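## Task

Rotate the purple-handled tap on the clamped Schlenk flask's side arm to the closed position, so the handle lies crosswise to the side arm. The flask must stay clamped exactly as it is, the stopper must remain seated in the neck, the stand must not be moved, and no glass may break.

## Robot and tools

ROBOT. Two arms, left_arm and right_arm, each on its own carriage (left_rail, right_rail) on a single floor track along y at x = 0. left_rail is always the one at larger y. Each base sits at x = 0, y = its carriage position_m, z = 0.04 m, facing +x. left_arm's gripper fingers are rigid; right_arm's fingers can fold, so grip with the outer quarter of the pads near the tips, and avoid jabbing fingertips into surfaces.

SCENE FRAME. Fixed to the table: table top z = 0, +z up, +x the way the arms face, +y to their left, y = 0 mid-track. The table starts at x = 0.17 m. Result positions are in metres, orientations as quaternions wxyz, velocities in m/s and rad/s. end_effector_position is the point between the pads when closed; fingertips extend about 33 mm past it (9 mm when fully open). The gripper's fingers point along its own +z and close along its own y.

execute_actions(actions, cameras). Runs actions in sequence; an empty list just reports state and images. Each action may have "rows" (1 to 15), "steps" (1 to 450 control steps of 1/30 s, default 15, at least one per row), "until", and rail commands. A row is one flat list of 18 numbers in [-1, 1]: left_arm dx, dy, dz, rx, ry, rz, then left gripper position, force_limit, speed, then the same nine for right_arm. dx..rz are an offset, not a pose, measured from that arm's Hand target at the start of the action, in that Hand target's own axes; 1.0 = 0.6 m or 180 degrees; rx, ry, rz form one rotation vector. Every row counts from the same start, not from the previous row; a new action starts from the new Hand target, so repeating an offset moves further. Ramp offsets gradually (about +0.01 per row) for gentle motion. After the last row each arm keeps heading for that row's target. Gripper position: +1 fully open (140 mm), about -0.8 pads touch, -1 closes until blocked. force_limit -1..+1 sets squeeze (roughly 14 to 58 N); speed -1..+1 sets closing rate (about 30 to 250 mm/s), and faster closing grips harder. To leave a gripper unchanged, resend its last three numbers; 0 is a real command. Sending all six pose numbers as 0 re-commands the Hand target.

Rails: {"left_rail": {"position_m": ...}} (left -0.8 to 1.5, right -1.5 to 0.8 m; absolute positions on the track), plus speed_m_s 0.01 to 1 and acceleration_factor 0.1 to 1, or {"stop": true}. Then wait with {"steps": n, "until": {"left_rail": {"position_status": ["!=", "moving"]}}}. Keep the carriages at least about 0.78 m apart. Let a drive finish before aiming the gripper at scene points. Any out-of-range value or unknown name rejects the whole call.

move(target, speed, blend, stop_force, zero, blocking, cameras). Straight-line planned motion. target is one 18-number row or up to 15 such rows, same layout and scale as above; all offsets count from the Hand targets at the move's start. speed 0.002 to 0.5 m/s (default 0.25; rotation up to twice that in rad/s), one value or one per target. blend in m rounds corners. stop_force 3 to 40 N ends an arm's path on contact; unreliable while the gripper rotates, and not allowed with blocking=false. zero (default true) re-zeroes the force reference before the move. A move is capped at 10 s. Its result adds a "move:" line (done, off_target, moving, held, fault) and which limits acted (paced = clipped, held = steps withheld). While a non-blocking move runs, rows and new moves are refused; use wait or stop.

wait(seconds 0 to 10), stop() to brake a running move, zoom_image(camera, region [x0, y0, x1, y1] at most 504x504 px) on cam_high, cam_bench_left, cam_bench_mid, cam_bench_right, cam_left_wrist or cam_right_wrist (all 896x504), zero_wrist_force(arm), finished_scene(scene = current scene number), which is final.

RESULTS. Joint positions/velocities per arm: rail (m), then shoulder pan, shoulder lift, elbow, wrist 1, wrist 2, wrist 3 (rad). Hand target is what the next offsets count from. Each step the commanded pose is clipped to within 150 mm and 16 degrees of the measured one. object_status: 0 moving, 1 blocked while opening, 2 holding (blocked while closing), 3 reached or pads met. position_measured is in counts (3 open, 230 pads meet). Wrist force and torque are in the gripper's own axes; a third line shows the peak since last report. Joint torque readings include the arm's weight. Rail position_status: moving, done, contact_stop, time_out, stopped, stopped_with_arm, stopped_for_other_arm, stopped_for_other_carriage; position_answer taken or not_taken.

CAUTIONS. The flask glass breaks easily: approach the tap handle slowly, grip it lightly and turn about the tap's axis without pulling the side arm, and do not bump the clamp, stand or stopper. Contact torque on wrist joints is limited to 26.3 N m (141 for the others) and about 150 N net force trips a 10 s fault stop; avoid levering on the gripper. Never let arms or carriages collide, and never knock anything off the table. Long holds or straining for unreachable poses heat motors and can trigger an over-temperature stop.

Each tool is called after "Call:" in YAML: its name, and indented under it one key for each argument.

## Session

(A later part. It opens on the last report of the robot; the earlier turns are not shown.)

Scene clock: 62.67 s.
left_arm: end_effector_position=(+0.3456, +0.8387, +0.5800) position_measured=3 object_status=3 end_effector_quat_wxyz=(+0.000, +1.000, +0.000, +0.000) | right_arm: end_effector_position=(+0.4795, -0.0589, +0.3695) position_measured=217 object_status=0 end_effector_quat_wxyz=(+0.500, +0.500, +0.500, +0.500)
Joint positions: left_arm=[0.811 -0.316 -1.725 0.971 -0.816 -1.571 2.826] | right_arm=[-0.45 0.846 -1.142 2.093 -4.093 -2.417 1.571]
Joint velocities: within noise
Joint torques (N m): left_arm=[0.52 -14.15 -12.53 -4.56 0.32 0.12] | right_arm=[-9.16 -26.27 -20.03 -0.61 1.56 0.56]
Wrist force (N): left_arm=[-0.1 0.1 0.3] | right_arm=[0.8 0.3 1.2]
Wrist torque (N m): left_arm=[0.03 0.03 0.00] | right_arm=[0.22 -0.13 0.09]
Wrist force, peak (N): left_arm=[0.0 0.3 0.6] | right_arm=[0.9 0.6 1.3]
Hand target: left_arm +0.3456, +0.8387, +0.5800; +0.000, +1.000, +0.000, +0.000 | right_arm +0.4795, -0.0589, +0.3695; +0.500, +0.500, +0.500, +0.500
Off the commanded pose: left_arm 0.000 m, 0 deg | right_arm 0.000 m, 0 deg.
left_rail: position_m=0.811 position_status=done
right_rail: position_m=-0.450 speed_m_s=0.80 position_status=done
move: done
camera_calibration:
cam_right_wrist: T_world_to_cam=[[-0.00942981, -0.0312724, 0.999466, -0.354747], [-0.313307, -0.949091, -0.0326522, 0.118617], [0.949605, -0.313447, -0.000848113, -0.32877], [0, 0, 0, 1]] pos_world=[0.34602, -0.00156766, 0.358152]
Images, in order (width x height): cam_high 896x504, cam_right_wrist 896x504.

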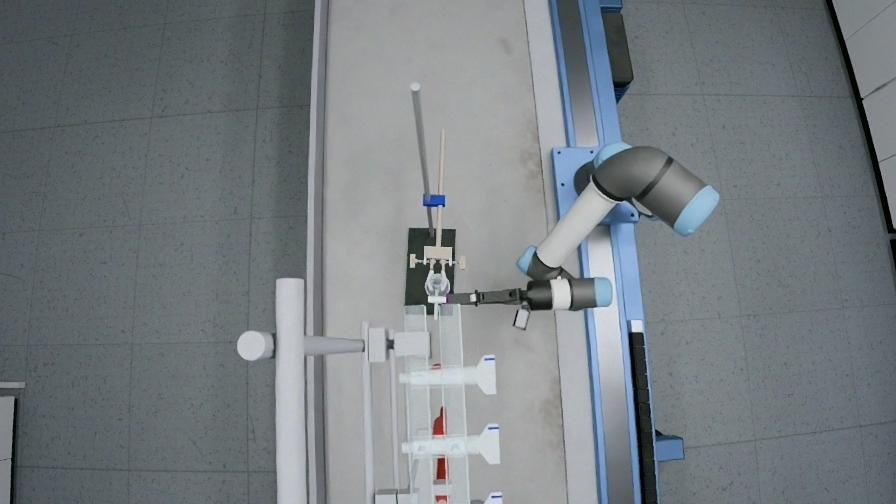

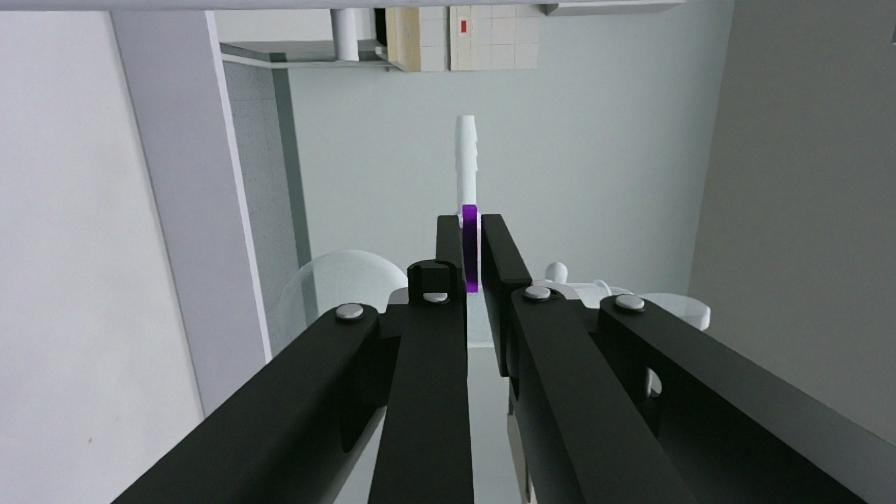

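Call:
move:
  target: [0,0,0,0,0,0,1,1,1, 0,0,0,0,0,0.1111,-0.70,-1,-1]
  speed: 0.1
  cameras: ["cam_right_wrist", "cam_high", "cam_bench_mid"]

Call:
zoom_image:
  camera: "cam_right_wrist"
  region: [400, 150, 540, 310]

Call:
zoom_image:
  camera: "cam_bench_mid"
  region: [390, 240, 490, 330]

Scene clock: 65.83 s.
left_arm: end_effector_position=(+0.3456, +0.8387, +0.5800) position_measured=3 object_status=3 end_effector_quat_wxyz=(+0.000, +1.000, +0.000, +0.000) | right_arm: end_effector_position=(+0.4795, -0.0589, +0.3695) position_measured=217 object_status=3 end_effector_quat_wxyz=(+0.406, +0.579, +0.406, +0.579)
Joint positions: left_arm=[0.811 -0.316 -1.725 0.971 -0.816 -1.571 2.826] | right_arm=[-0.45 0.846 -1.142 2.093 -4.093 -2.417 1.92]
Joint velocities: within noise
Joint torques (N m): left_arm=[0.49 -14.34 -12.52 -4.45 0.31 0.18] | right_arm=[-7.4 -39.93 -8.6 -0.34 0.01 2.39]
Wrist force (N): left_arm=[-0.1 0.2 0.3] | right_arm=[2.2 0.5 0.9]
Wrist torque (N m): left_arm=[0.05 0.03 0.00] | right_arm=[0.10 -0.28 -0.10]
Wrist force, peak (N): left_arm=[-0.2 0.2 0.6] | right_arm=[2.3 1.0 1.2]
Hand target: left_arm +0.3456, +0.8387, +0.5800; +0.000, +1.000, +0.000, +0.000 | right_arm +0.4795, -0.0589, +0.3695; +0.406, +0.579, +0.406, +0.579
Off the commanded pose: left_arm 0.000 m, 0 deg | right_arm 0.000 m, 0 deg.
left_rail: position_m=0.811 position_status=done
right_rail: position_m=-0.450 speed_m_s=0.80 position_status=done
move: done
camera_calibration:
cam_right_wrist: T_world_to_cam=[[-0.00944874, -0.37099, 0.928589, -0.34855], [-0.313297, -0.880776, -0.355075, 0.241791], [0.949608, -0.29428, -0.107908, -0.288087], [0, 0, 0, 1]] pos_world=[0.346029, -0.00112288, 0.378427]
Images, in order (width x height): cam_high 896x504, cam_bench_mid 896x504, cam_right_wrist 896x504.

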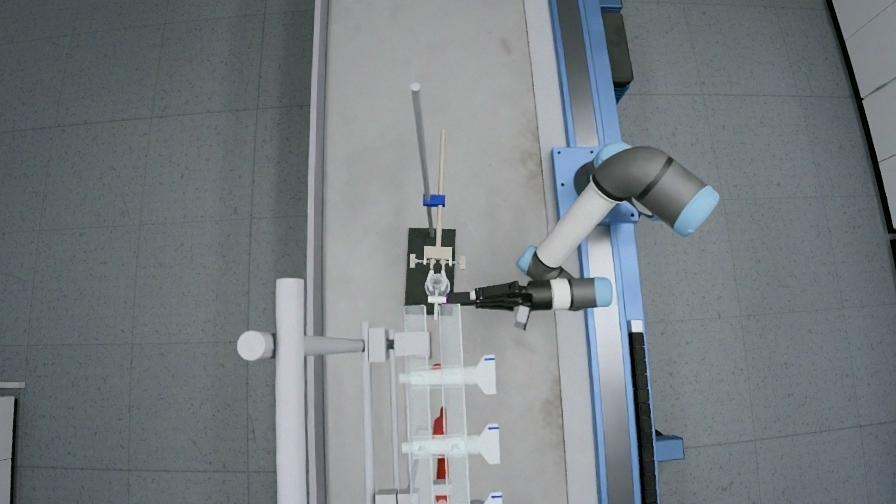

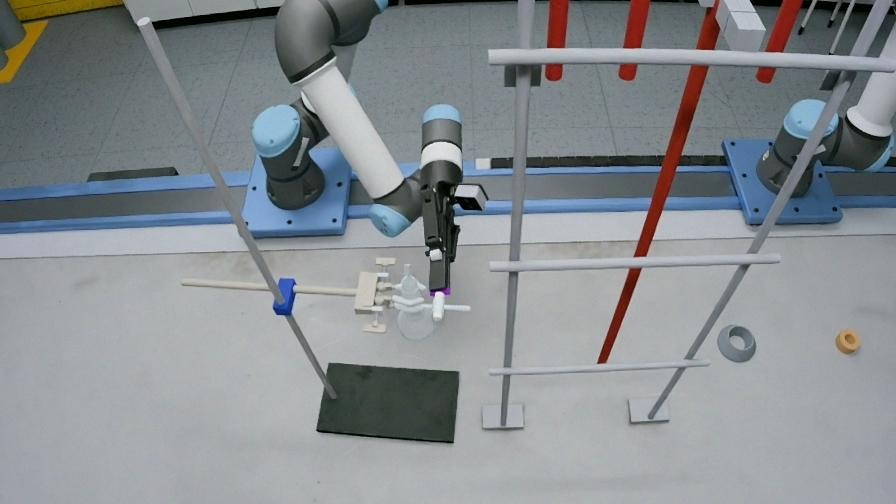

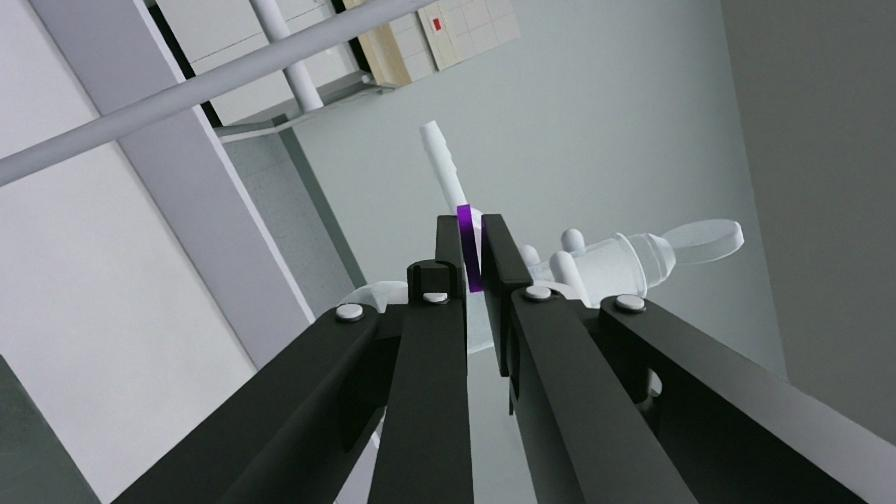

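Scaled by 3.150.

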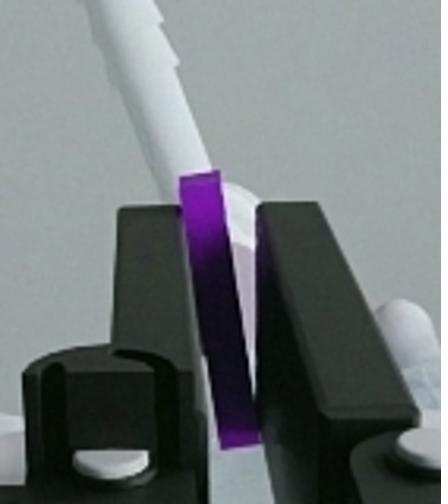

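Scaled by 5.040.

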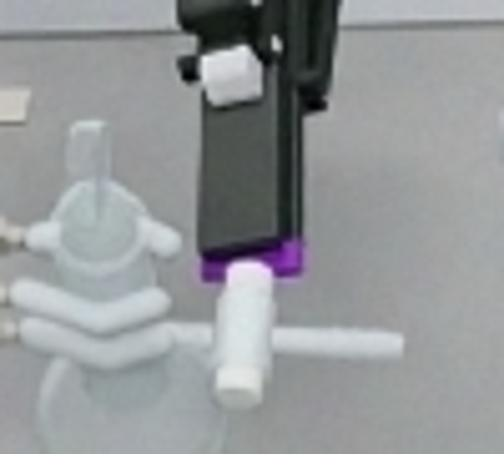

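Call:
move:
  target: [0,0,0,0,0,0,1,1,1, 0,0,0,0,0,0.1667,-0.70,-1,-1]
  speed: 0.12
  cameras: ["cam_right_wrist", "cam_bench_mid"]

Call:
zoom_image:
  camera: "cam_right_wrist"
  region: [400, 150, 540, 310]

Call:
zoom_image:
  camera: "cam_bench_mid"
  region: [390, 240, 490, 330]

Scene clock: 69.60 s.
left_arm: end_effector_position=(+0.3456, +0.8387, +0.5800) position_measured=3 object_status=3 end_effector_quat_wxyz=(+0.000, +1.000, +0.000, +0.000) | right_arm: end_effector_position=(+0.4795, -0.0589, +0.3695) position_measured=217 object_status=3 end_effector_quat_wxyz=(+0.242, +0.664, +0.242, +0.664)
Joint positions: left_arm=[0.811 -0.316 -1.725 0.971 -0.816 -1.571 2.826] | right_arm=[-0.45 0.846 -1.142 2.093 -4.093 -2.417 2.443]
Joint velocities: within noise
Joint torques (N m): left_arm=[1.41 -14.28 -12.03 -4.5 0.33 0.22] | right_arm=[-2.27 -41.37 -8.37 -0.63 0.38 2.55]
Wrist force (N): left_arm=[-0.1 0.1 0.4] | right_arm=[3.1 -1.5 1.0]
Wrist torque (N m): left_arm=[0.01 0.03 0.00] | right_arm=[0.18 -0.54 -0.14]
Wrist force, peak (N): left_arm=[-0.1 0.3 0.6] | right_arm=[3.1 -1.5 1.0]
Hand target: left_arm +0.3456, +0.8387, +0.5800; +0.000, +1.000, +0.000, +0.000 | right_arm +0.4795, -0.0589, +0.3695; +0.242, +0.664, +0.242, +0.664
Off the commanded pose: left_arm 0.000 m, 0 deg | right_arm 0.000 m, 0 deg.
left_rail: position_m=0.811 position_status=done
right_rail: position_m=-0.450 speed_m_s=0.80 position_status=done
move: done
camera_calibration:
cam_right_wrist: T_world_to_cam=[[-0.00945674, -0.785661, 0.618586, -0.258427], [-0.313306, -0.585137, -0.747967, 0.404379], [0.949605, -0.20088, -0.240618, -0.233543], [0, 0, 0, 1]] pos_world=[0.346024, -0.0133328, 0.406127]
Images, in order (width x height): cam_bench_mid 896x504, cam_right_wrist 896x504.

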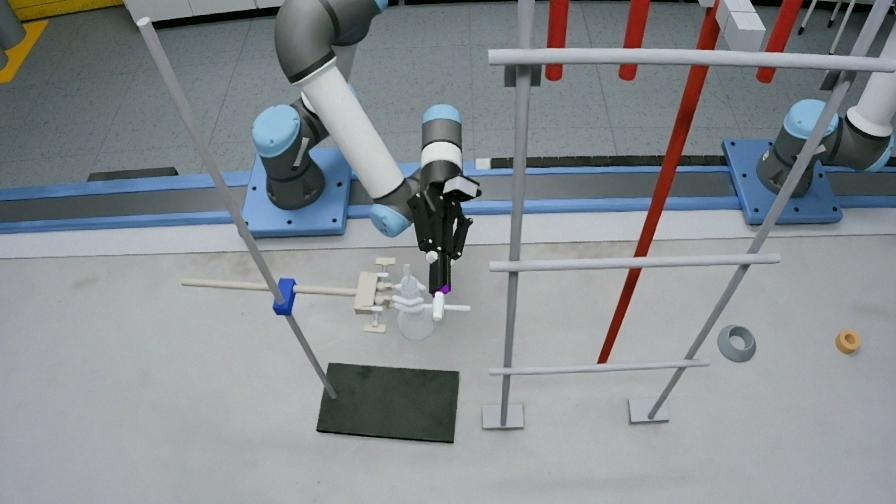

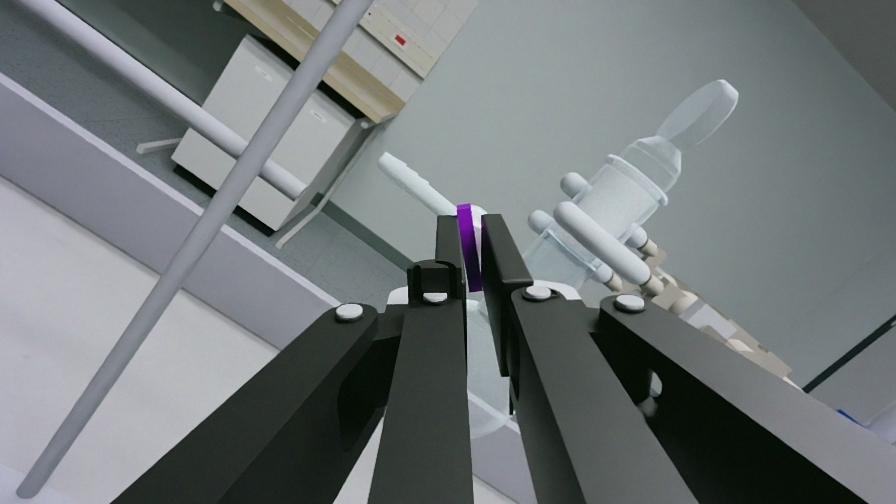

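Scaled by 3.150.

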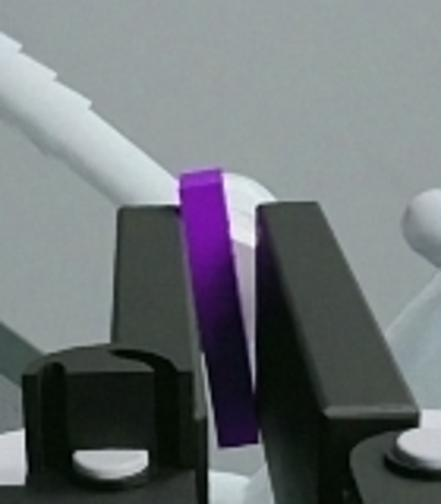

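Scaled by 5.040.

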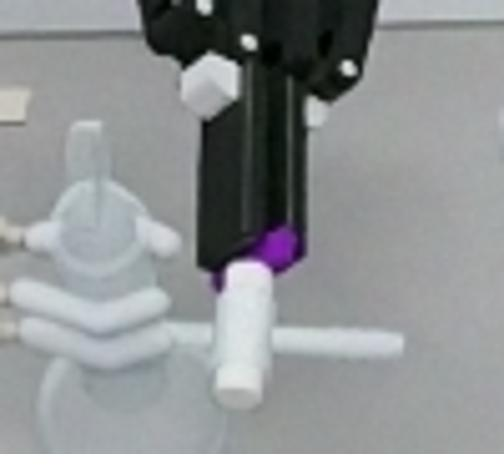

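Call:
execute_actions:
  actions: []
  cameras: ["cam_right_wrist"]

Scene clock: 77.50 s.
left_arm: end_effector_position=(+0.3456, +0.8387, +0.5800) position_measured=3 object_status=3 end_effector_quat_wxyz=(+0.000, +1.000, +0.000, +0.000) | right_arm: end_effector_position=(+0.4795, -0.0589, +0.3695) position_measured=217 object_status=3 end_effector_quat_wxyz=(+0.242, +0.664, +0.242, +0.664)
Joint positions: left_arm=[0.811 -0.316 -1.725 0.971 -0.816 -1.571 2.826] | right_arm=[-0.45 0.846 -1.142 2.093 -4.093 -2.417 2.444]
Joint velocities: within noise
Joint torques (N m): left_arm=[0.96 -14.65 -12.19 -4.49 0.39 0.15] | right_arm=[-1.29 -40.49 -14.65 -1.03 1.09 2.39]
Wrist force (N): left_arm=[0.2 -0.2 0.3] | right_arm=[2.7 -1.1 0.2]
Wrist torque (N m): left_arm=[-0.04 -0.05 0.00] | right_arm=[0.24 -0.43 -0.15]
Wrist force, peak (N): left_arm=[0.0 0.3 0.6] | right_arm=[3.1 -2.0 0.9]
Hand target: left_arm +0.3456, +0.8387, +0.5800; +0.000, +1.000, +0.000, +0.000 | right_arm +0.4795, -0.0589, +0.3695; +0.242, +0.664, +0.242, +0.664
Tool commands: left_gripper/position=+1.0 left_gripper/force_limit=+1.0 left_gripper/speed=+1.0 right_gripper/position=-0.7 right_gripper/force_limit=-1.0 right_gripper/speed=-1.0
Off the commanded pose: left_arm 0.000 m, 0 deg | right_arm 0.000 m, 0 deg.
left_rail: position_m=0.811 position_status=done
right_rail: position_m=-0.450 speed_m_s=0.80 position_status=done
camera_calibration:
cam_right_wrist: T_world_to_cam=[[-0.00943036, -0.78577, 0.618447, -0.258396], [-0.313302, -0.585012, -0.748066, 0.404423], [0.949607, -0.200815, -0.240666, -0.233516], [0, 0, 0, 1]] pos_world=[0.346018, -0.0133411, 0.40614]
Images, in order (width x height): cam_right_wrist 896x504.

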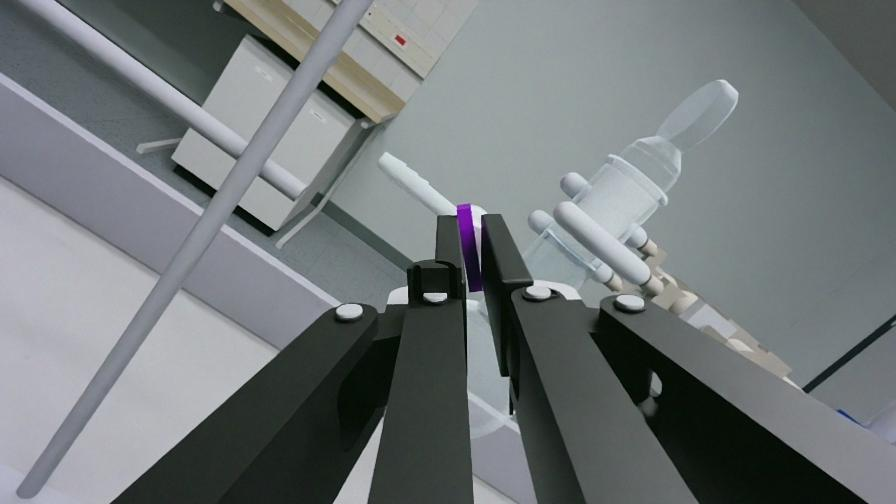

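Call:
move:
  target: [0,0,0,0,0,0,1,1,1, 0,0,0,0,0,0.1667,-0.7,-1,-1]
  speed: 0.12
  cameras: ["cam_right_wrist", "cam_bench_mid", "cam_high"]

Call:
zoom_image:
  camera: "cam_right_wrist"
  region: [400, 150, 540, 310]

Scene clock: 80.60 s.
left_arm: end_effector_position=(+0.3456, +0.8387, +0.5800) position_measured=3 object_status=3 end_effector_quat_wxyz=(+0.000, +1.000, +0.000, +0.000) | right_arm: end_effector_position=(+0.4795, -0.0589, +0.3695) position_measured=217 object_status=3 end_effector_quat_wxyz=(+0.062, +0.704, +0.062, +0.704)
Joint positions: left_arm=[0.811 -0.316 -1.725 0.971 -0.816 -1.571 2.826] | right_arm=[-0.45 0.846 -1.142 2.093 -4.093 -2.417 2.967]
Joint velocities: within noise
Joint torques (N m): left_arm=[1.65 -14.73 -12.07 -4.49 0.35 0.17] | right_arm=[3.79 -41.81 -9.5 -0.88 -0.37 2.66]
Wrist force (N): left_arm=[-0.1 0.1 0.2] | right_arm=[1.8 -3.5 0.0]
Wrist torque (N m): left_arm=[0.02 0.02 0.00] | right_arm=[0.23 -0.56 -0.17]
Wrist force, peak (N): left_arm=[-0.1 0.2 0.6] | right_arm=[1.7 -3.8 -0.3]
Hand target: left_arm +0.3456, +0.8387, +0.5800; +0.000, +1.000, +0.000, +0.000 | right_arm +0.4795, -0.0589, +0.3695; +0.062, +0.704, +0.062, +0.704
Off the commanded pose: left_arm 0.000 m, 0 deg | right_arm 0.000 m, 0 deg.
left_rail: position_m=0.811 position_status=done
right_rail: position_m=-0.450 speed_m_s=0.80 position_status=done
move: done
camera_calibration:
cam_right_wrist: T_world_to_cam=[[-0.00944808, -0.98971, 0.142776, -0.0946301], [-0.313289, -0.132664, -0.940346, 0.502117], [0.949611, -0.0536146, -0.308812, -0.19967], [0, 0, 0, 1]] pos_world=[0.346023, -0.0377489, 0.424014]
Images, in order (width x height): cam_high 896x504, cam_bench_mid 896x504, cam_right_wrist 896x504.

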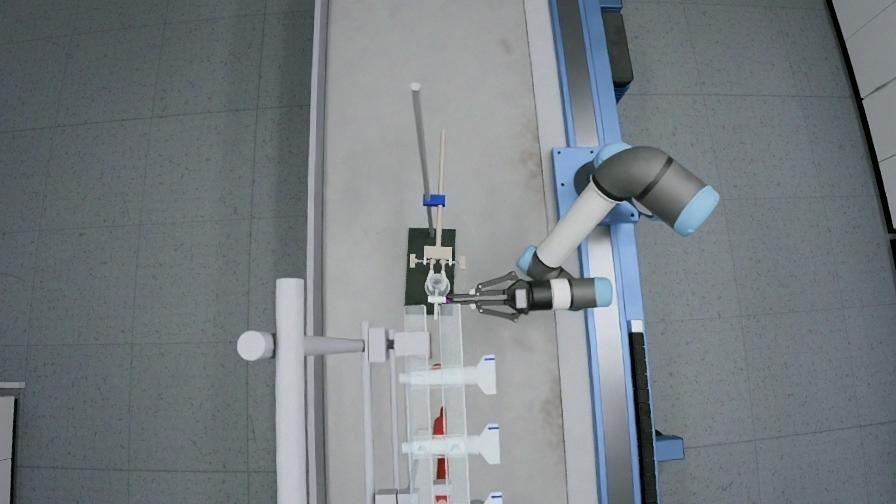

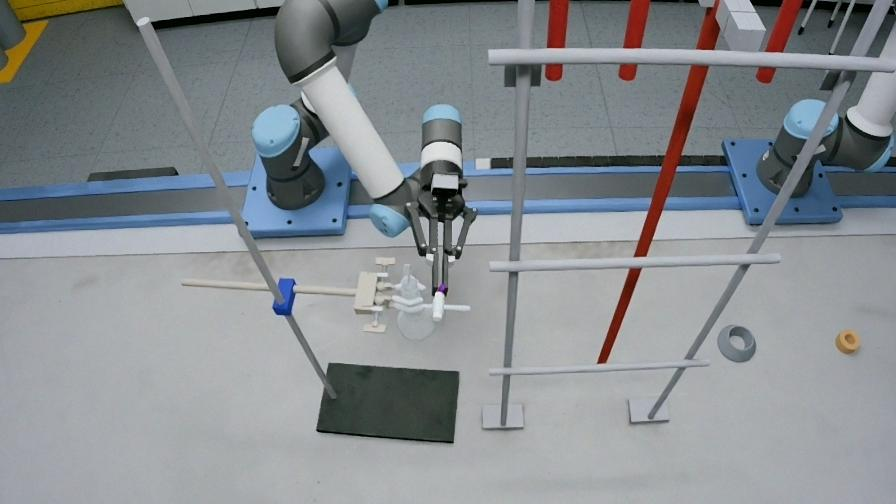

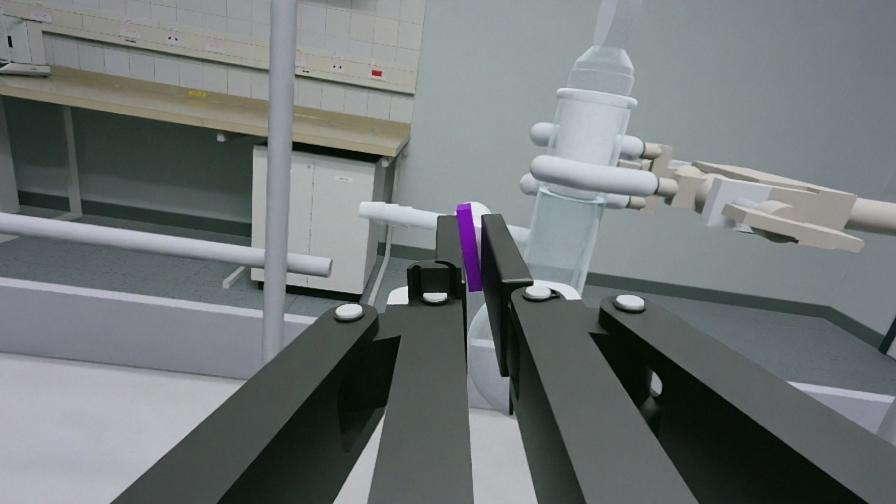

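Scaled by 3.150.

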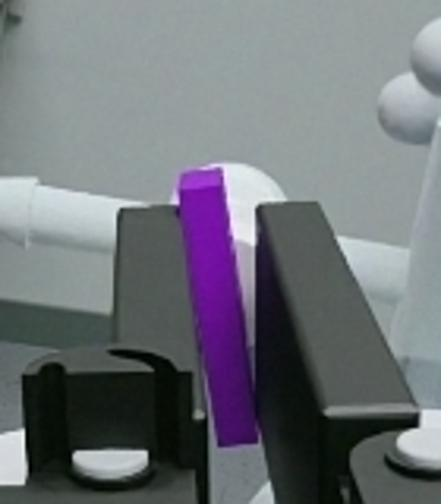

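Call:
move:
  target: [0,0,0,0,0,0,1,1,1, 0,0,0,0,0,0.0556,-0.7,-1,-1]
  speed: 0.1
  cameras: ["cam_right_wrist"]

Call:
zoom_image:
  camera: "cam_right_wrist"
  region: [400, 150, 540, 310]

Scene clock: 83.30 s.
left_arm: end_effector_position=(+0.3456, +0.8387, +0.5800) position_measured=3 object_status=3 end_effector_quat_wxyz=(+0.000, +1.000, +0.000, +0.000) | right_arm: end_effector_position=(+0.4795, -0.0589, +0.3695) position_measured=217 object_status=3 end_effector_quat_wxyz=(+0.000, +0.707, +0.000, +0.707)
Joint positions: left_arm=[0.811 -0.316 -1.725 0.971 -0.816 -1.571 2.826] | right_arm=[-0.45 0.846 -1.142 2.093 -4.093 -2.417 3.142]
Joint velocities: within noise
Joint torques (N m): left_arm=[1.19 -14.97 -11.91 -4.48 0.41 0.09] | right_arm=[4.91 -41.1 -8.33 -0.92 -0.31 2.57]
Wrist force (N): left_arm=[0.1 0.1 0.2] | right_arm=[0.5 -3.9 -0.4]
Wrist torque (N m): left_arm=[0.03 -0.03 0.01] | right_arm=[0.23 -0.44 -0.19]
Wrist force, peak (N): left_arm=[0.2 0.4 0.6] | right_arm=[1.0 -4.3 -0.5]
Hand target: left_arm +0.3456, +0.8387, +0.5800; +0.000, +1.000, +0.000, +0.000 | right_arm +0.4795, -0.0589, +0.3695; +0.000, +0.707, +0.000, +0.707
Off the commanded pose: left_arm 0.000 m, 0 deg | right_arm 0.000 m, 0 deg.
left_rail: position_m=0.811 position_status=done
right_rail: position_m=-0.450 speed_m_s=0.80 position_status=done
move: done
camera_calibration:
cam_right_wrist: T_world_to_cam=[[-0.00942026, -0.999462, -0.0314002, -0.0308355], [-0.313261, 0.0327706, -0.949102, 0.515104], [0.94962, 0.000895656, -0.313401, -0.194774], [0, 0, 0, 1]] pos_world=[0.346032, -0.0475248, 0.426875]
Images, in order (width x height): cam_right_wrist 896x504.

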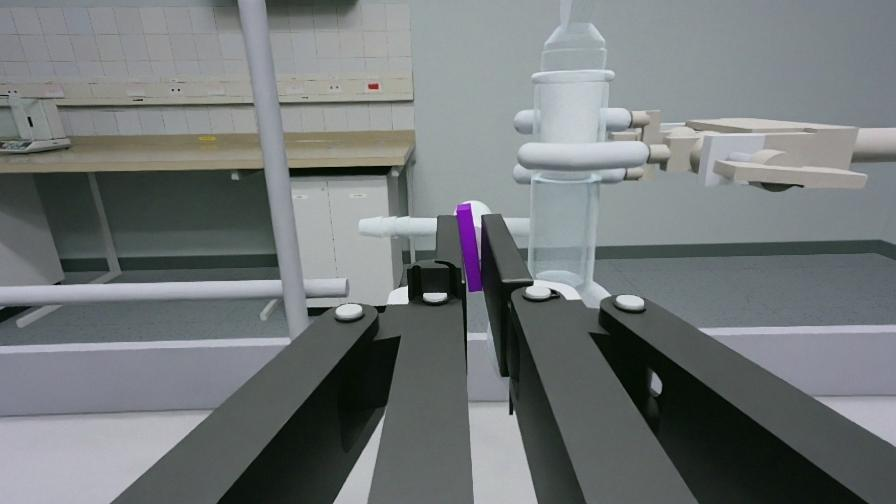

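Scaled by 3.150.

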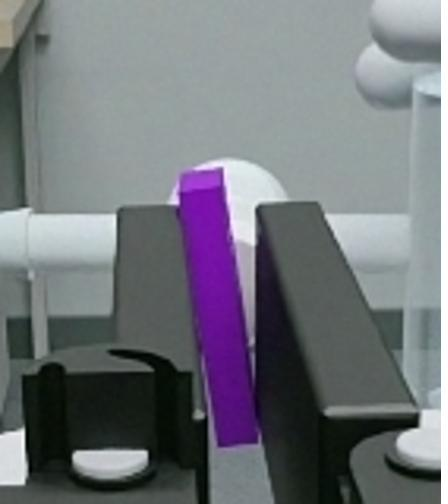

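Call:
move:
  target: [0,0,0,0,0,0,1,1,1, 0,0,0,0,0,0.0278,-0.7,-1,-1]
  speed: 0.06
  cameras: ["cam_right_wrist"]

Call:
zoom_image:
  camera: "cam_right_wrist"
  region: [400, 150, 540, 310]

Scene clock: 85.20 s.
left_arm: end_effector_position=(+0.3456, +0.8387, +0.5800) position_measured=3 object_status=3 end_effector_quat_wxyz=(+0.000, +1.000, +0.000, +0.000) | right_arm: end_effector_position=(+0.4795, -0.0589, +0.3695) position_measured=217 object_status=3 end_effector_quat_wxyz=(-0.031, +0.706, -0.031, +0.706)
Joint positions: left_arm=[0.811 -0.316 -1.725 0.971 -0.816 -1.571 2.826] | right_arm=[-0.45 0.846 -1.142 2.093 -4.093 -2.417 3.229]
Joint velocities: within noise
Joint torques (N m): left_arm=[1.38 -15.08 -12.47 -4.45 0.33 0.15] | right_arm=[5.19 -40.22 -21.79 -0.84 -1.06 2.7]
Wrist force (N): left_arm=[-0.1 0.1 0.2] | right_arm=[1.0 -4.6 -0.6]
Wrist torque (N m): left_arm=[0.02 0.03 0.01] | right_arm=[0.16 -0.54 -0.19]
Wrist force, peak (N): left_arm=[-0.2 0.0 0.6] | right_arm=[1.0 -4.6 -0.6]
Hand target: left_arm +0.3456, +0.8387, +0.5800; +0.000, +1.000, +0.000, +0.000 | right_arm +0.4795, -0.0589, +0.3695; -0.031, +0.706, -0.031, +0.706
Off the commanded pose: left_arm 0.000 m, 0 deg | right_arm 0.000 m, 0 deg.
left_rail: position_m=0.811 position_status=done
right_rail: position_m=-0.450 speed_m_s=0.80 position_status=done
move: done
camera_calibration:
cam_right_wrist: T_world_to_cam=[[-0.00942686, -0.992923, -0.118382, 0.00168071], [-0.313351, 0.115358, -0.942605, 0.517543], [0.949591, 0.0282092, -0.312221, -0.193603], [0, 0, 0, 1]] pos_world=[0.346032, -0.0525723, 0.427591]
Images, in order (width x height): cam_right_wrist 896x504.

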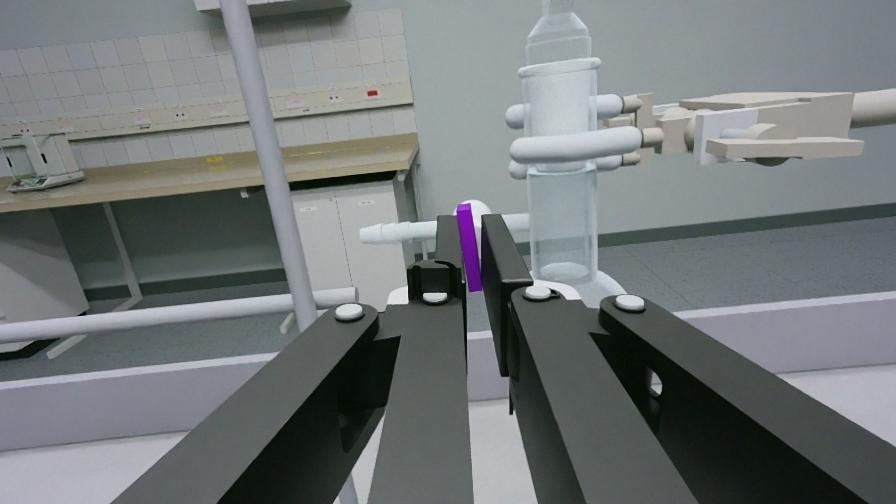

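Scaled by 3.150.

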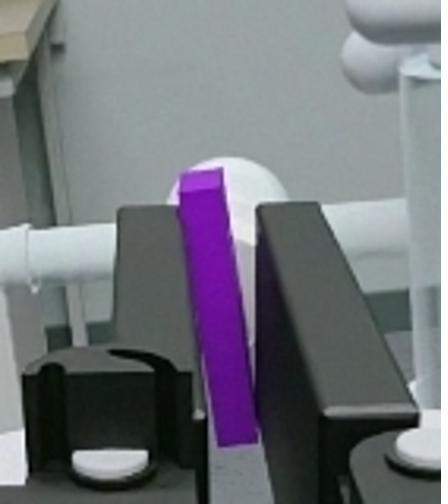

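Call:
move:
  target: [0,0,0,0,0,0,1,1,1, 0,0,0,0,0,0.0194,-0.7,-1,-1]
  speed: 0.06
  cameras: ["cam_right_wrist", "cam_bench_mid", "cam_bench_right"]

Call:
zoom_image:
  camera: "cam_right_wrist"
  region: [400, 150, 540, 310]

Scene clock: 87.53 s.
left_arm: end_effector_position=(+0.3456, +0.8387, +0.5800) position_measured=3 object_status=3 end_effector_quat_wxyz=(+0.000, +1.000, +0.000, +0.000) | right_arm: end_effector_position=(+0.4795, -0.0589, +0.3695) position_measured=217 object_status=3 end_effector_quat_wxyz=(-0.052, +0.705, -0.052, +0.705)
Joint positions: left_arm=[0.811 -0.316 -1.725 0.971 -0.816 -1.571 2.826] | right_arm=[-0.45 0.846 -1.142 2.093 -4.093 -2.417 3.29]
Joint velocities: within noise
Joint torques (N m): left_arm=[1.13 -14.83 -12.2 -4.41 0.37 0.19] | right_arm=[4.73 -36.44 -17.21 -0.87 -1.37 2.5]
Wrist force (N): left_arm=[-0.2 0.3 0.2] | right_arm=[0.4 -4.3 -0.8]
Wrist torque (N m): left_arm=[0.06 0.05 0.00] | right_arm=[0.27 -0.50 -0.18]
Wrist force, peak (N): left_arm=[0.1 0.3 0.6] | right_arm=[1.3 -4.8 -0.6]
Hand target: left_arm +0.3456, +0.8387, +0.5800; +0.000, +1.000, +0.000, +0.000 | right_arm +0.4795, -0.0589, +0.3695; -0.052, +0.705, -0.052, +0.705
Off the commanded pose: left_arm 0.000 m, 0 deg | right_arm 0.000 m, 0 deg.
left_rail: position_m=0.811 position_status=done
right_rail: position_m=-0.450 speed_m_s=0.80 position_status=done
move: done
camera_calibration:
cam_right_wrist: T_world_to_cam=[[-0.00942544, -0.98386, -0.178691, 0.0245063], [-0.313305, 0.172607, -0.933834, 0.517686], [0.949606, 0.0471831, -0.309875, -0.193353], [0, 0, 0, 1]] pos_world=[0.346034, -0.0561226, 0.427897]
Images, in order (width x height): cam_bench_mid 896x504, cam_bench_right 896x504, cam_right_wrist 896x504.

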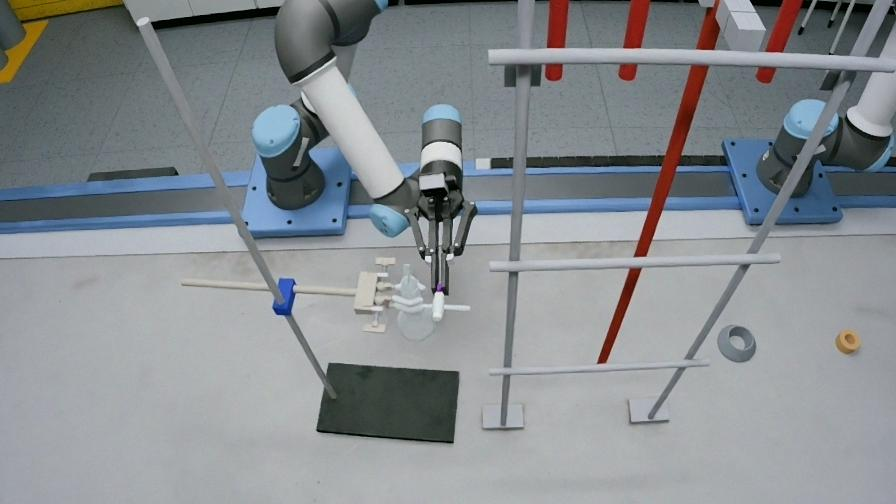

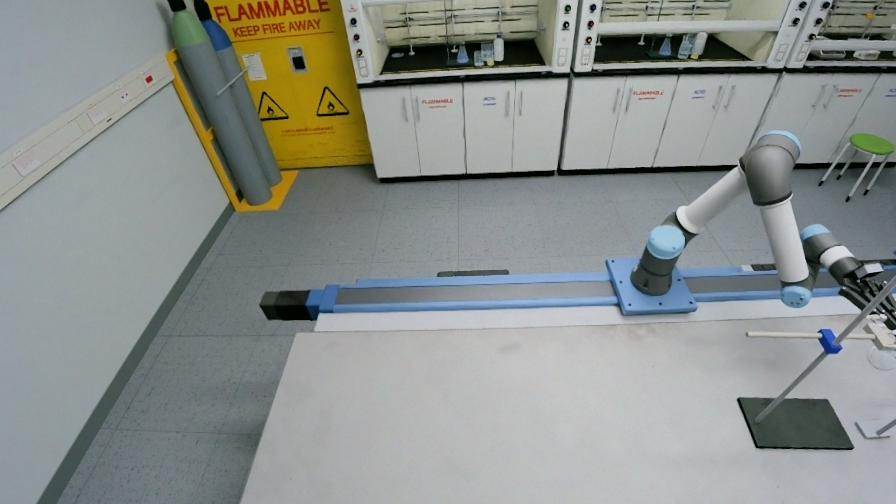

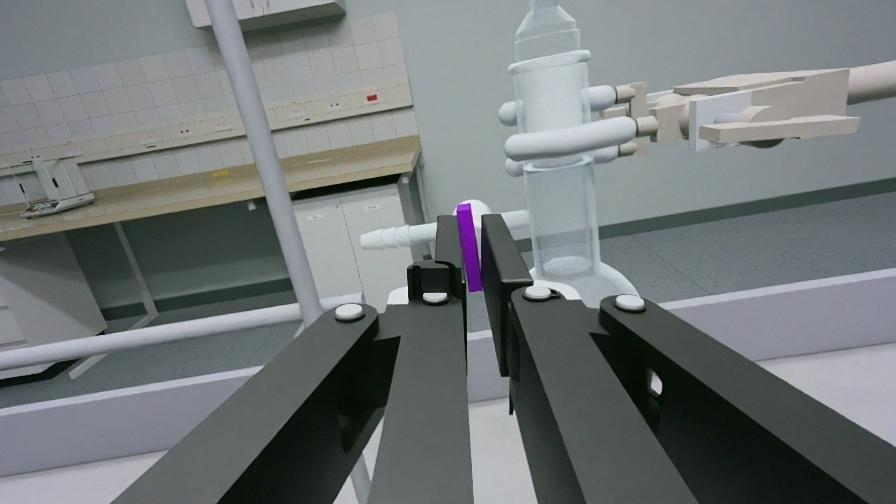

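Scaled by 3.150.

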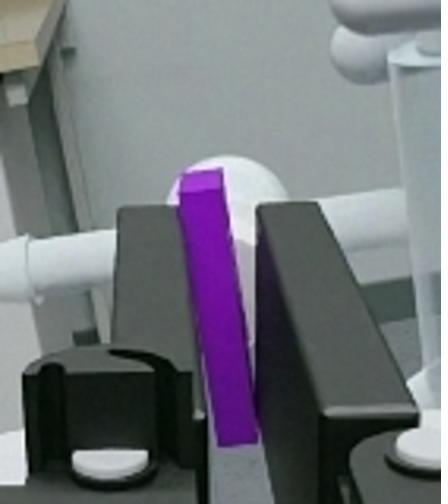

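Call:
move:
  target:
    - [0,0,0,0,0,0,1,1,1, 0,0,0,0,0,0,-0.58,-1,-1]
    - [0,0,0,0,0,0,1,1,1, 0,0,-0.035,0,0,0,-0.58,-1,-1]
    - [0,0,0,0,0,0,1,1,1, 0,0,-0.2,0,0,-0.0472,-0.58,-1,-1]
  speed: [0.1, 0.06, 0.15]
  cameras: ["cam_right_wrist", "cam_bench_mid", "cam_high"]

Call:
zoom_image:
  camera: "cam_right_wrist"
  region: [350, 100, 650, 300]

Call:
zoom_image:
  camera: "cam_bench_mid"
  region: [330, 230, 500, 350]

Call:
zoom_image:
  camera: "cam_high"
  region: [390, 230, 490, 330]

Scene clock: 91.17 s.
left_arm: end_effector_position=(+0.3456, +0.8387, +0.5800) position_measured=3 object_status=3 end_effector_quat_wxyz=(+0.000, +1.000, +0.000, +0.000) | right_arm: end_effector_position=(+0.3596, -0.0590, +0.3696) position_measured=202 object_status=3 end_effector_quat_wxyz=(+0.000, +0.707, +0.000, +0.707)
Joint positions: left_arm=[0.811 -0.316 -1.725 0.971 -0.816 -1.571 2.826] | right_arm=[-0.45 1.102 -1.195 2.186 -4.132 -2.673 3.142]
Joint velocities: within noise
Joint torques (N m): left_arm=[1.71 -15.09 -12.13 -4.4 0.42 0.23] | right_arm=[8.49 -22.45 -8.44 -2.4 -1.27 -1.88]
Wrist force (N): left_arm=[-0.2 0.0 0.4] | right_arm=[1.6 -0.6 1.1]
Wrist torque (N m): left_arm=[0.01 0.04 0.01] | right_arm=[0.11 -0.46 -0.07]
Wrist force, peak (N): left_arm=[0.2 0.5 0.6] | right_arm=[0.5 -5.0 -0.7]
Hand target: left_arm +0.3456, +0.8387, +0.5800; +0.000, +1.000, +0.000, +0.000 | right_arm +0.3595, -0.0590, +0.3695; +0.000, +0.707, +0.000, +0.707
Off the commanded pose: left_arm 0.000 m, 0 deg | right_arm 0.000 m, 0 deg.
left_rail: position_m=0.811 position_status=done
right_rail: position_m=-0.450 speed_m_s=0.80 position_status=done
move: done
camera_calibration:
cam_right_wrist: T_world_to_cam=[[-0.00940889, -0.999451, -0.0317551, -0.031916], [-0.313302, 0.033104, -0.949076, 0.477587], [0.949607, 0.00101917, -0.313442, -0.0808513], [0, 0, 0, 1]] pos_world=[0.226106, -0.0476261, 0.426911]
Images, in order (width x height): cam_high 896x504, cam_bench_mid 896x504, cam_right_wrist 896x504.

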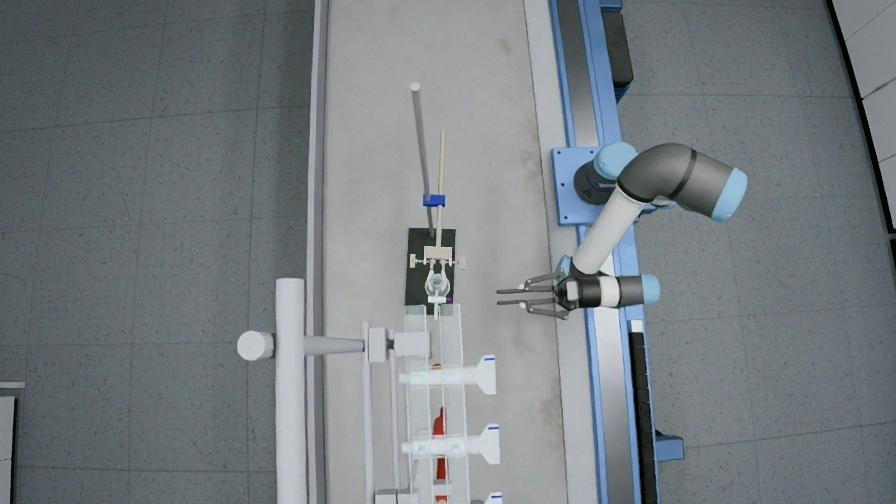

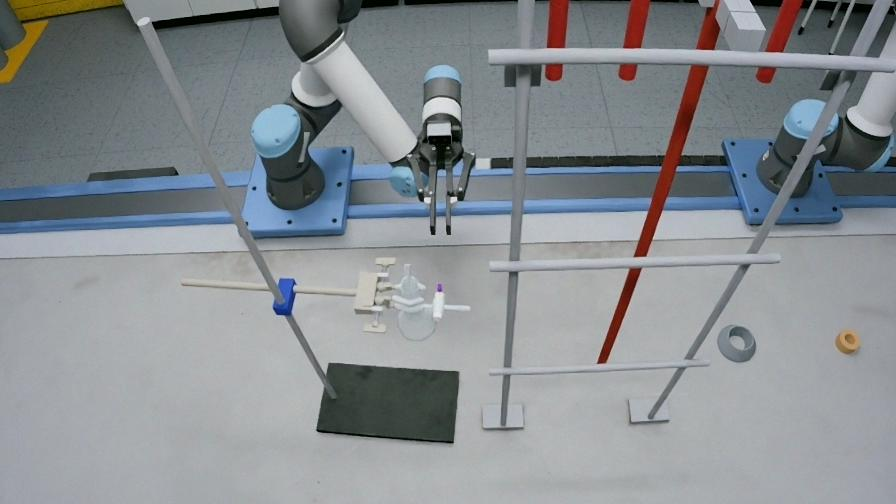

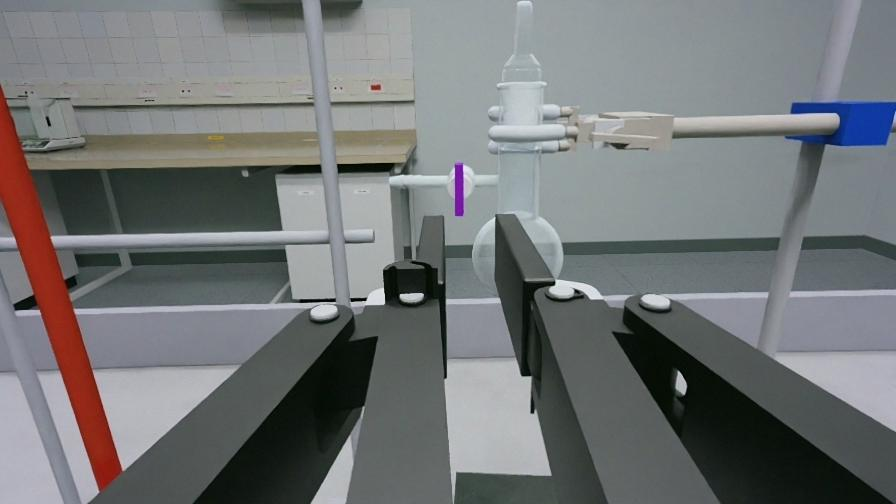

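Scaled by 1.680.

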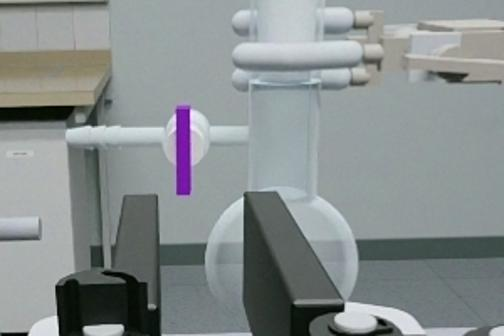

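Scaled by 2.965.

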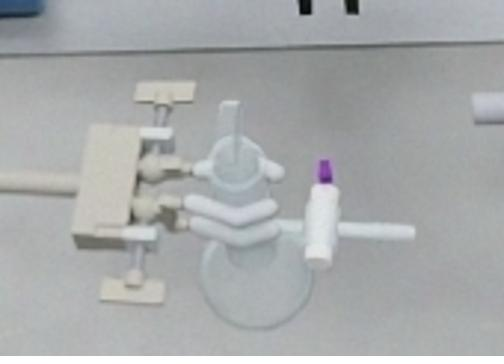

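Scaled by 5.040.

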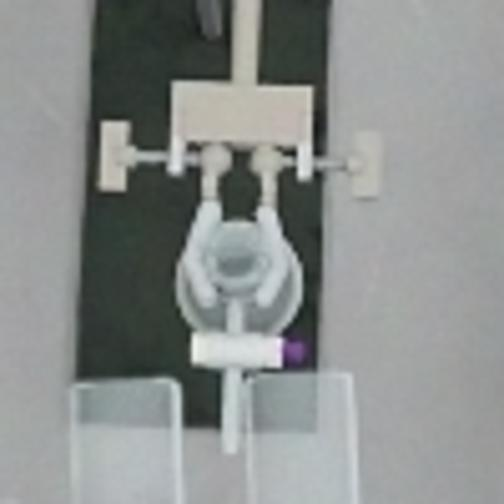

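Call:
zoom_image:
  camera: "cam_right_wrist"
  region: [380, 140, 520, 230]

Call:
zoom_image:
  camera: "cam_right_wrist"
  region: [470, 0, 620, 170]

Scaled by 3.600.

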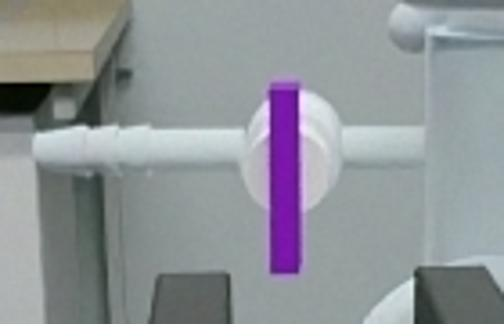

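Scaled by 2.965.

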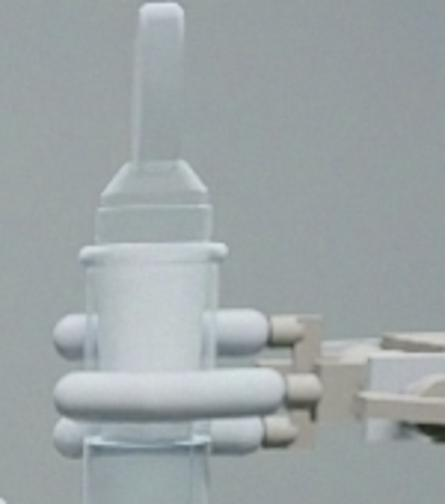

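Call:
finished_scene:
  scene: 1

The scene is finished: the task was done.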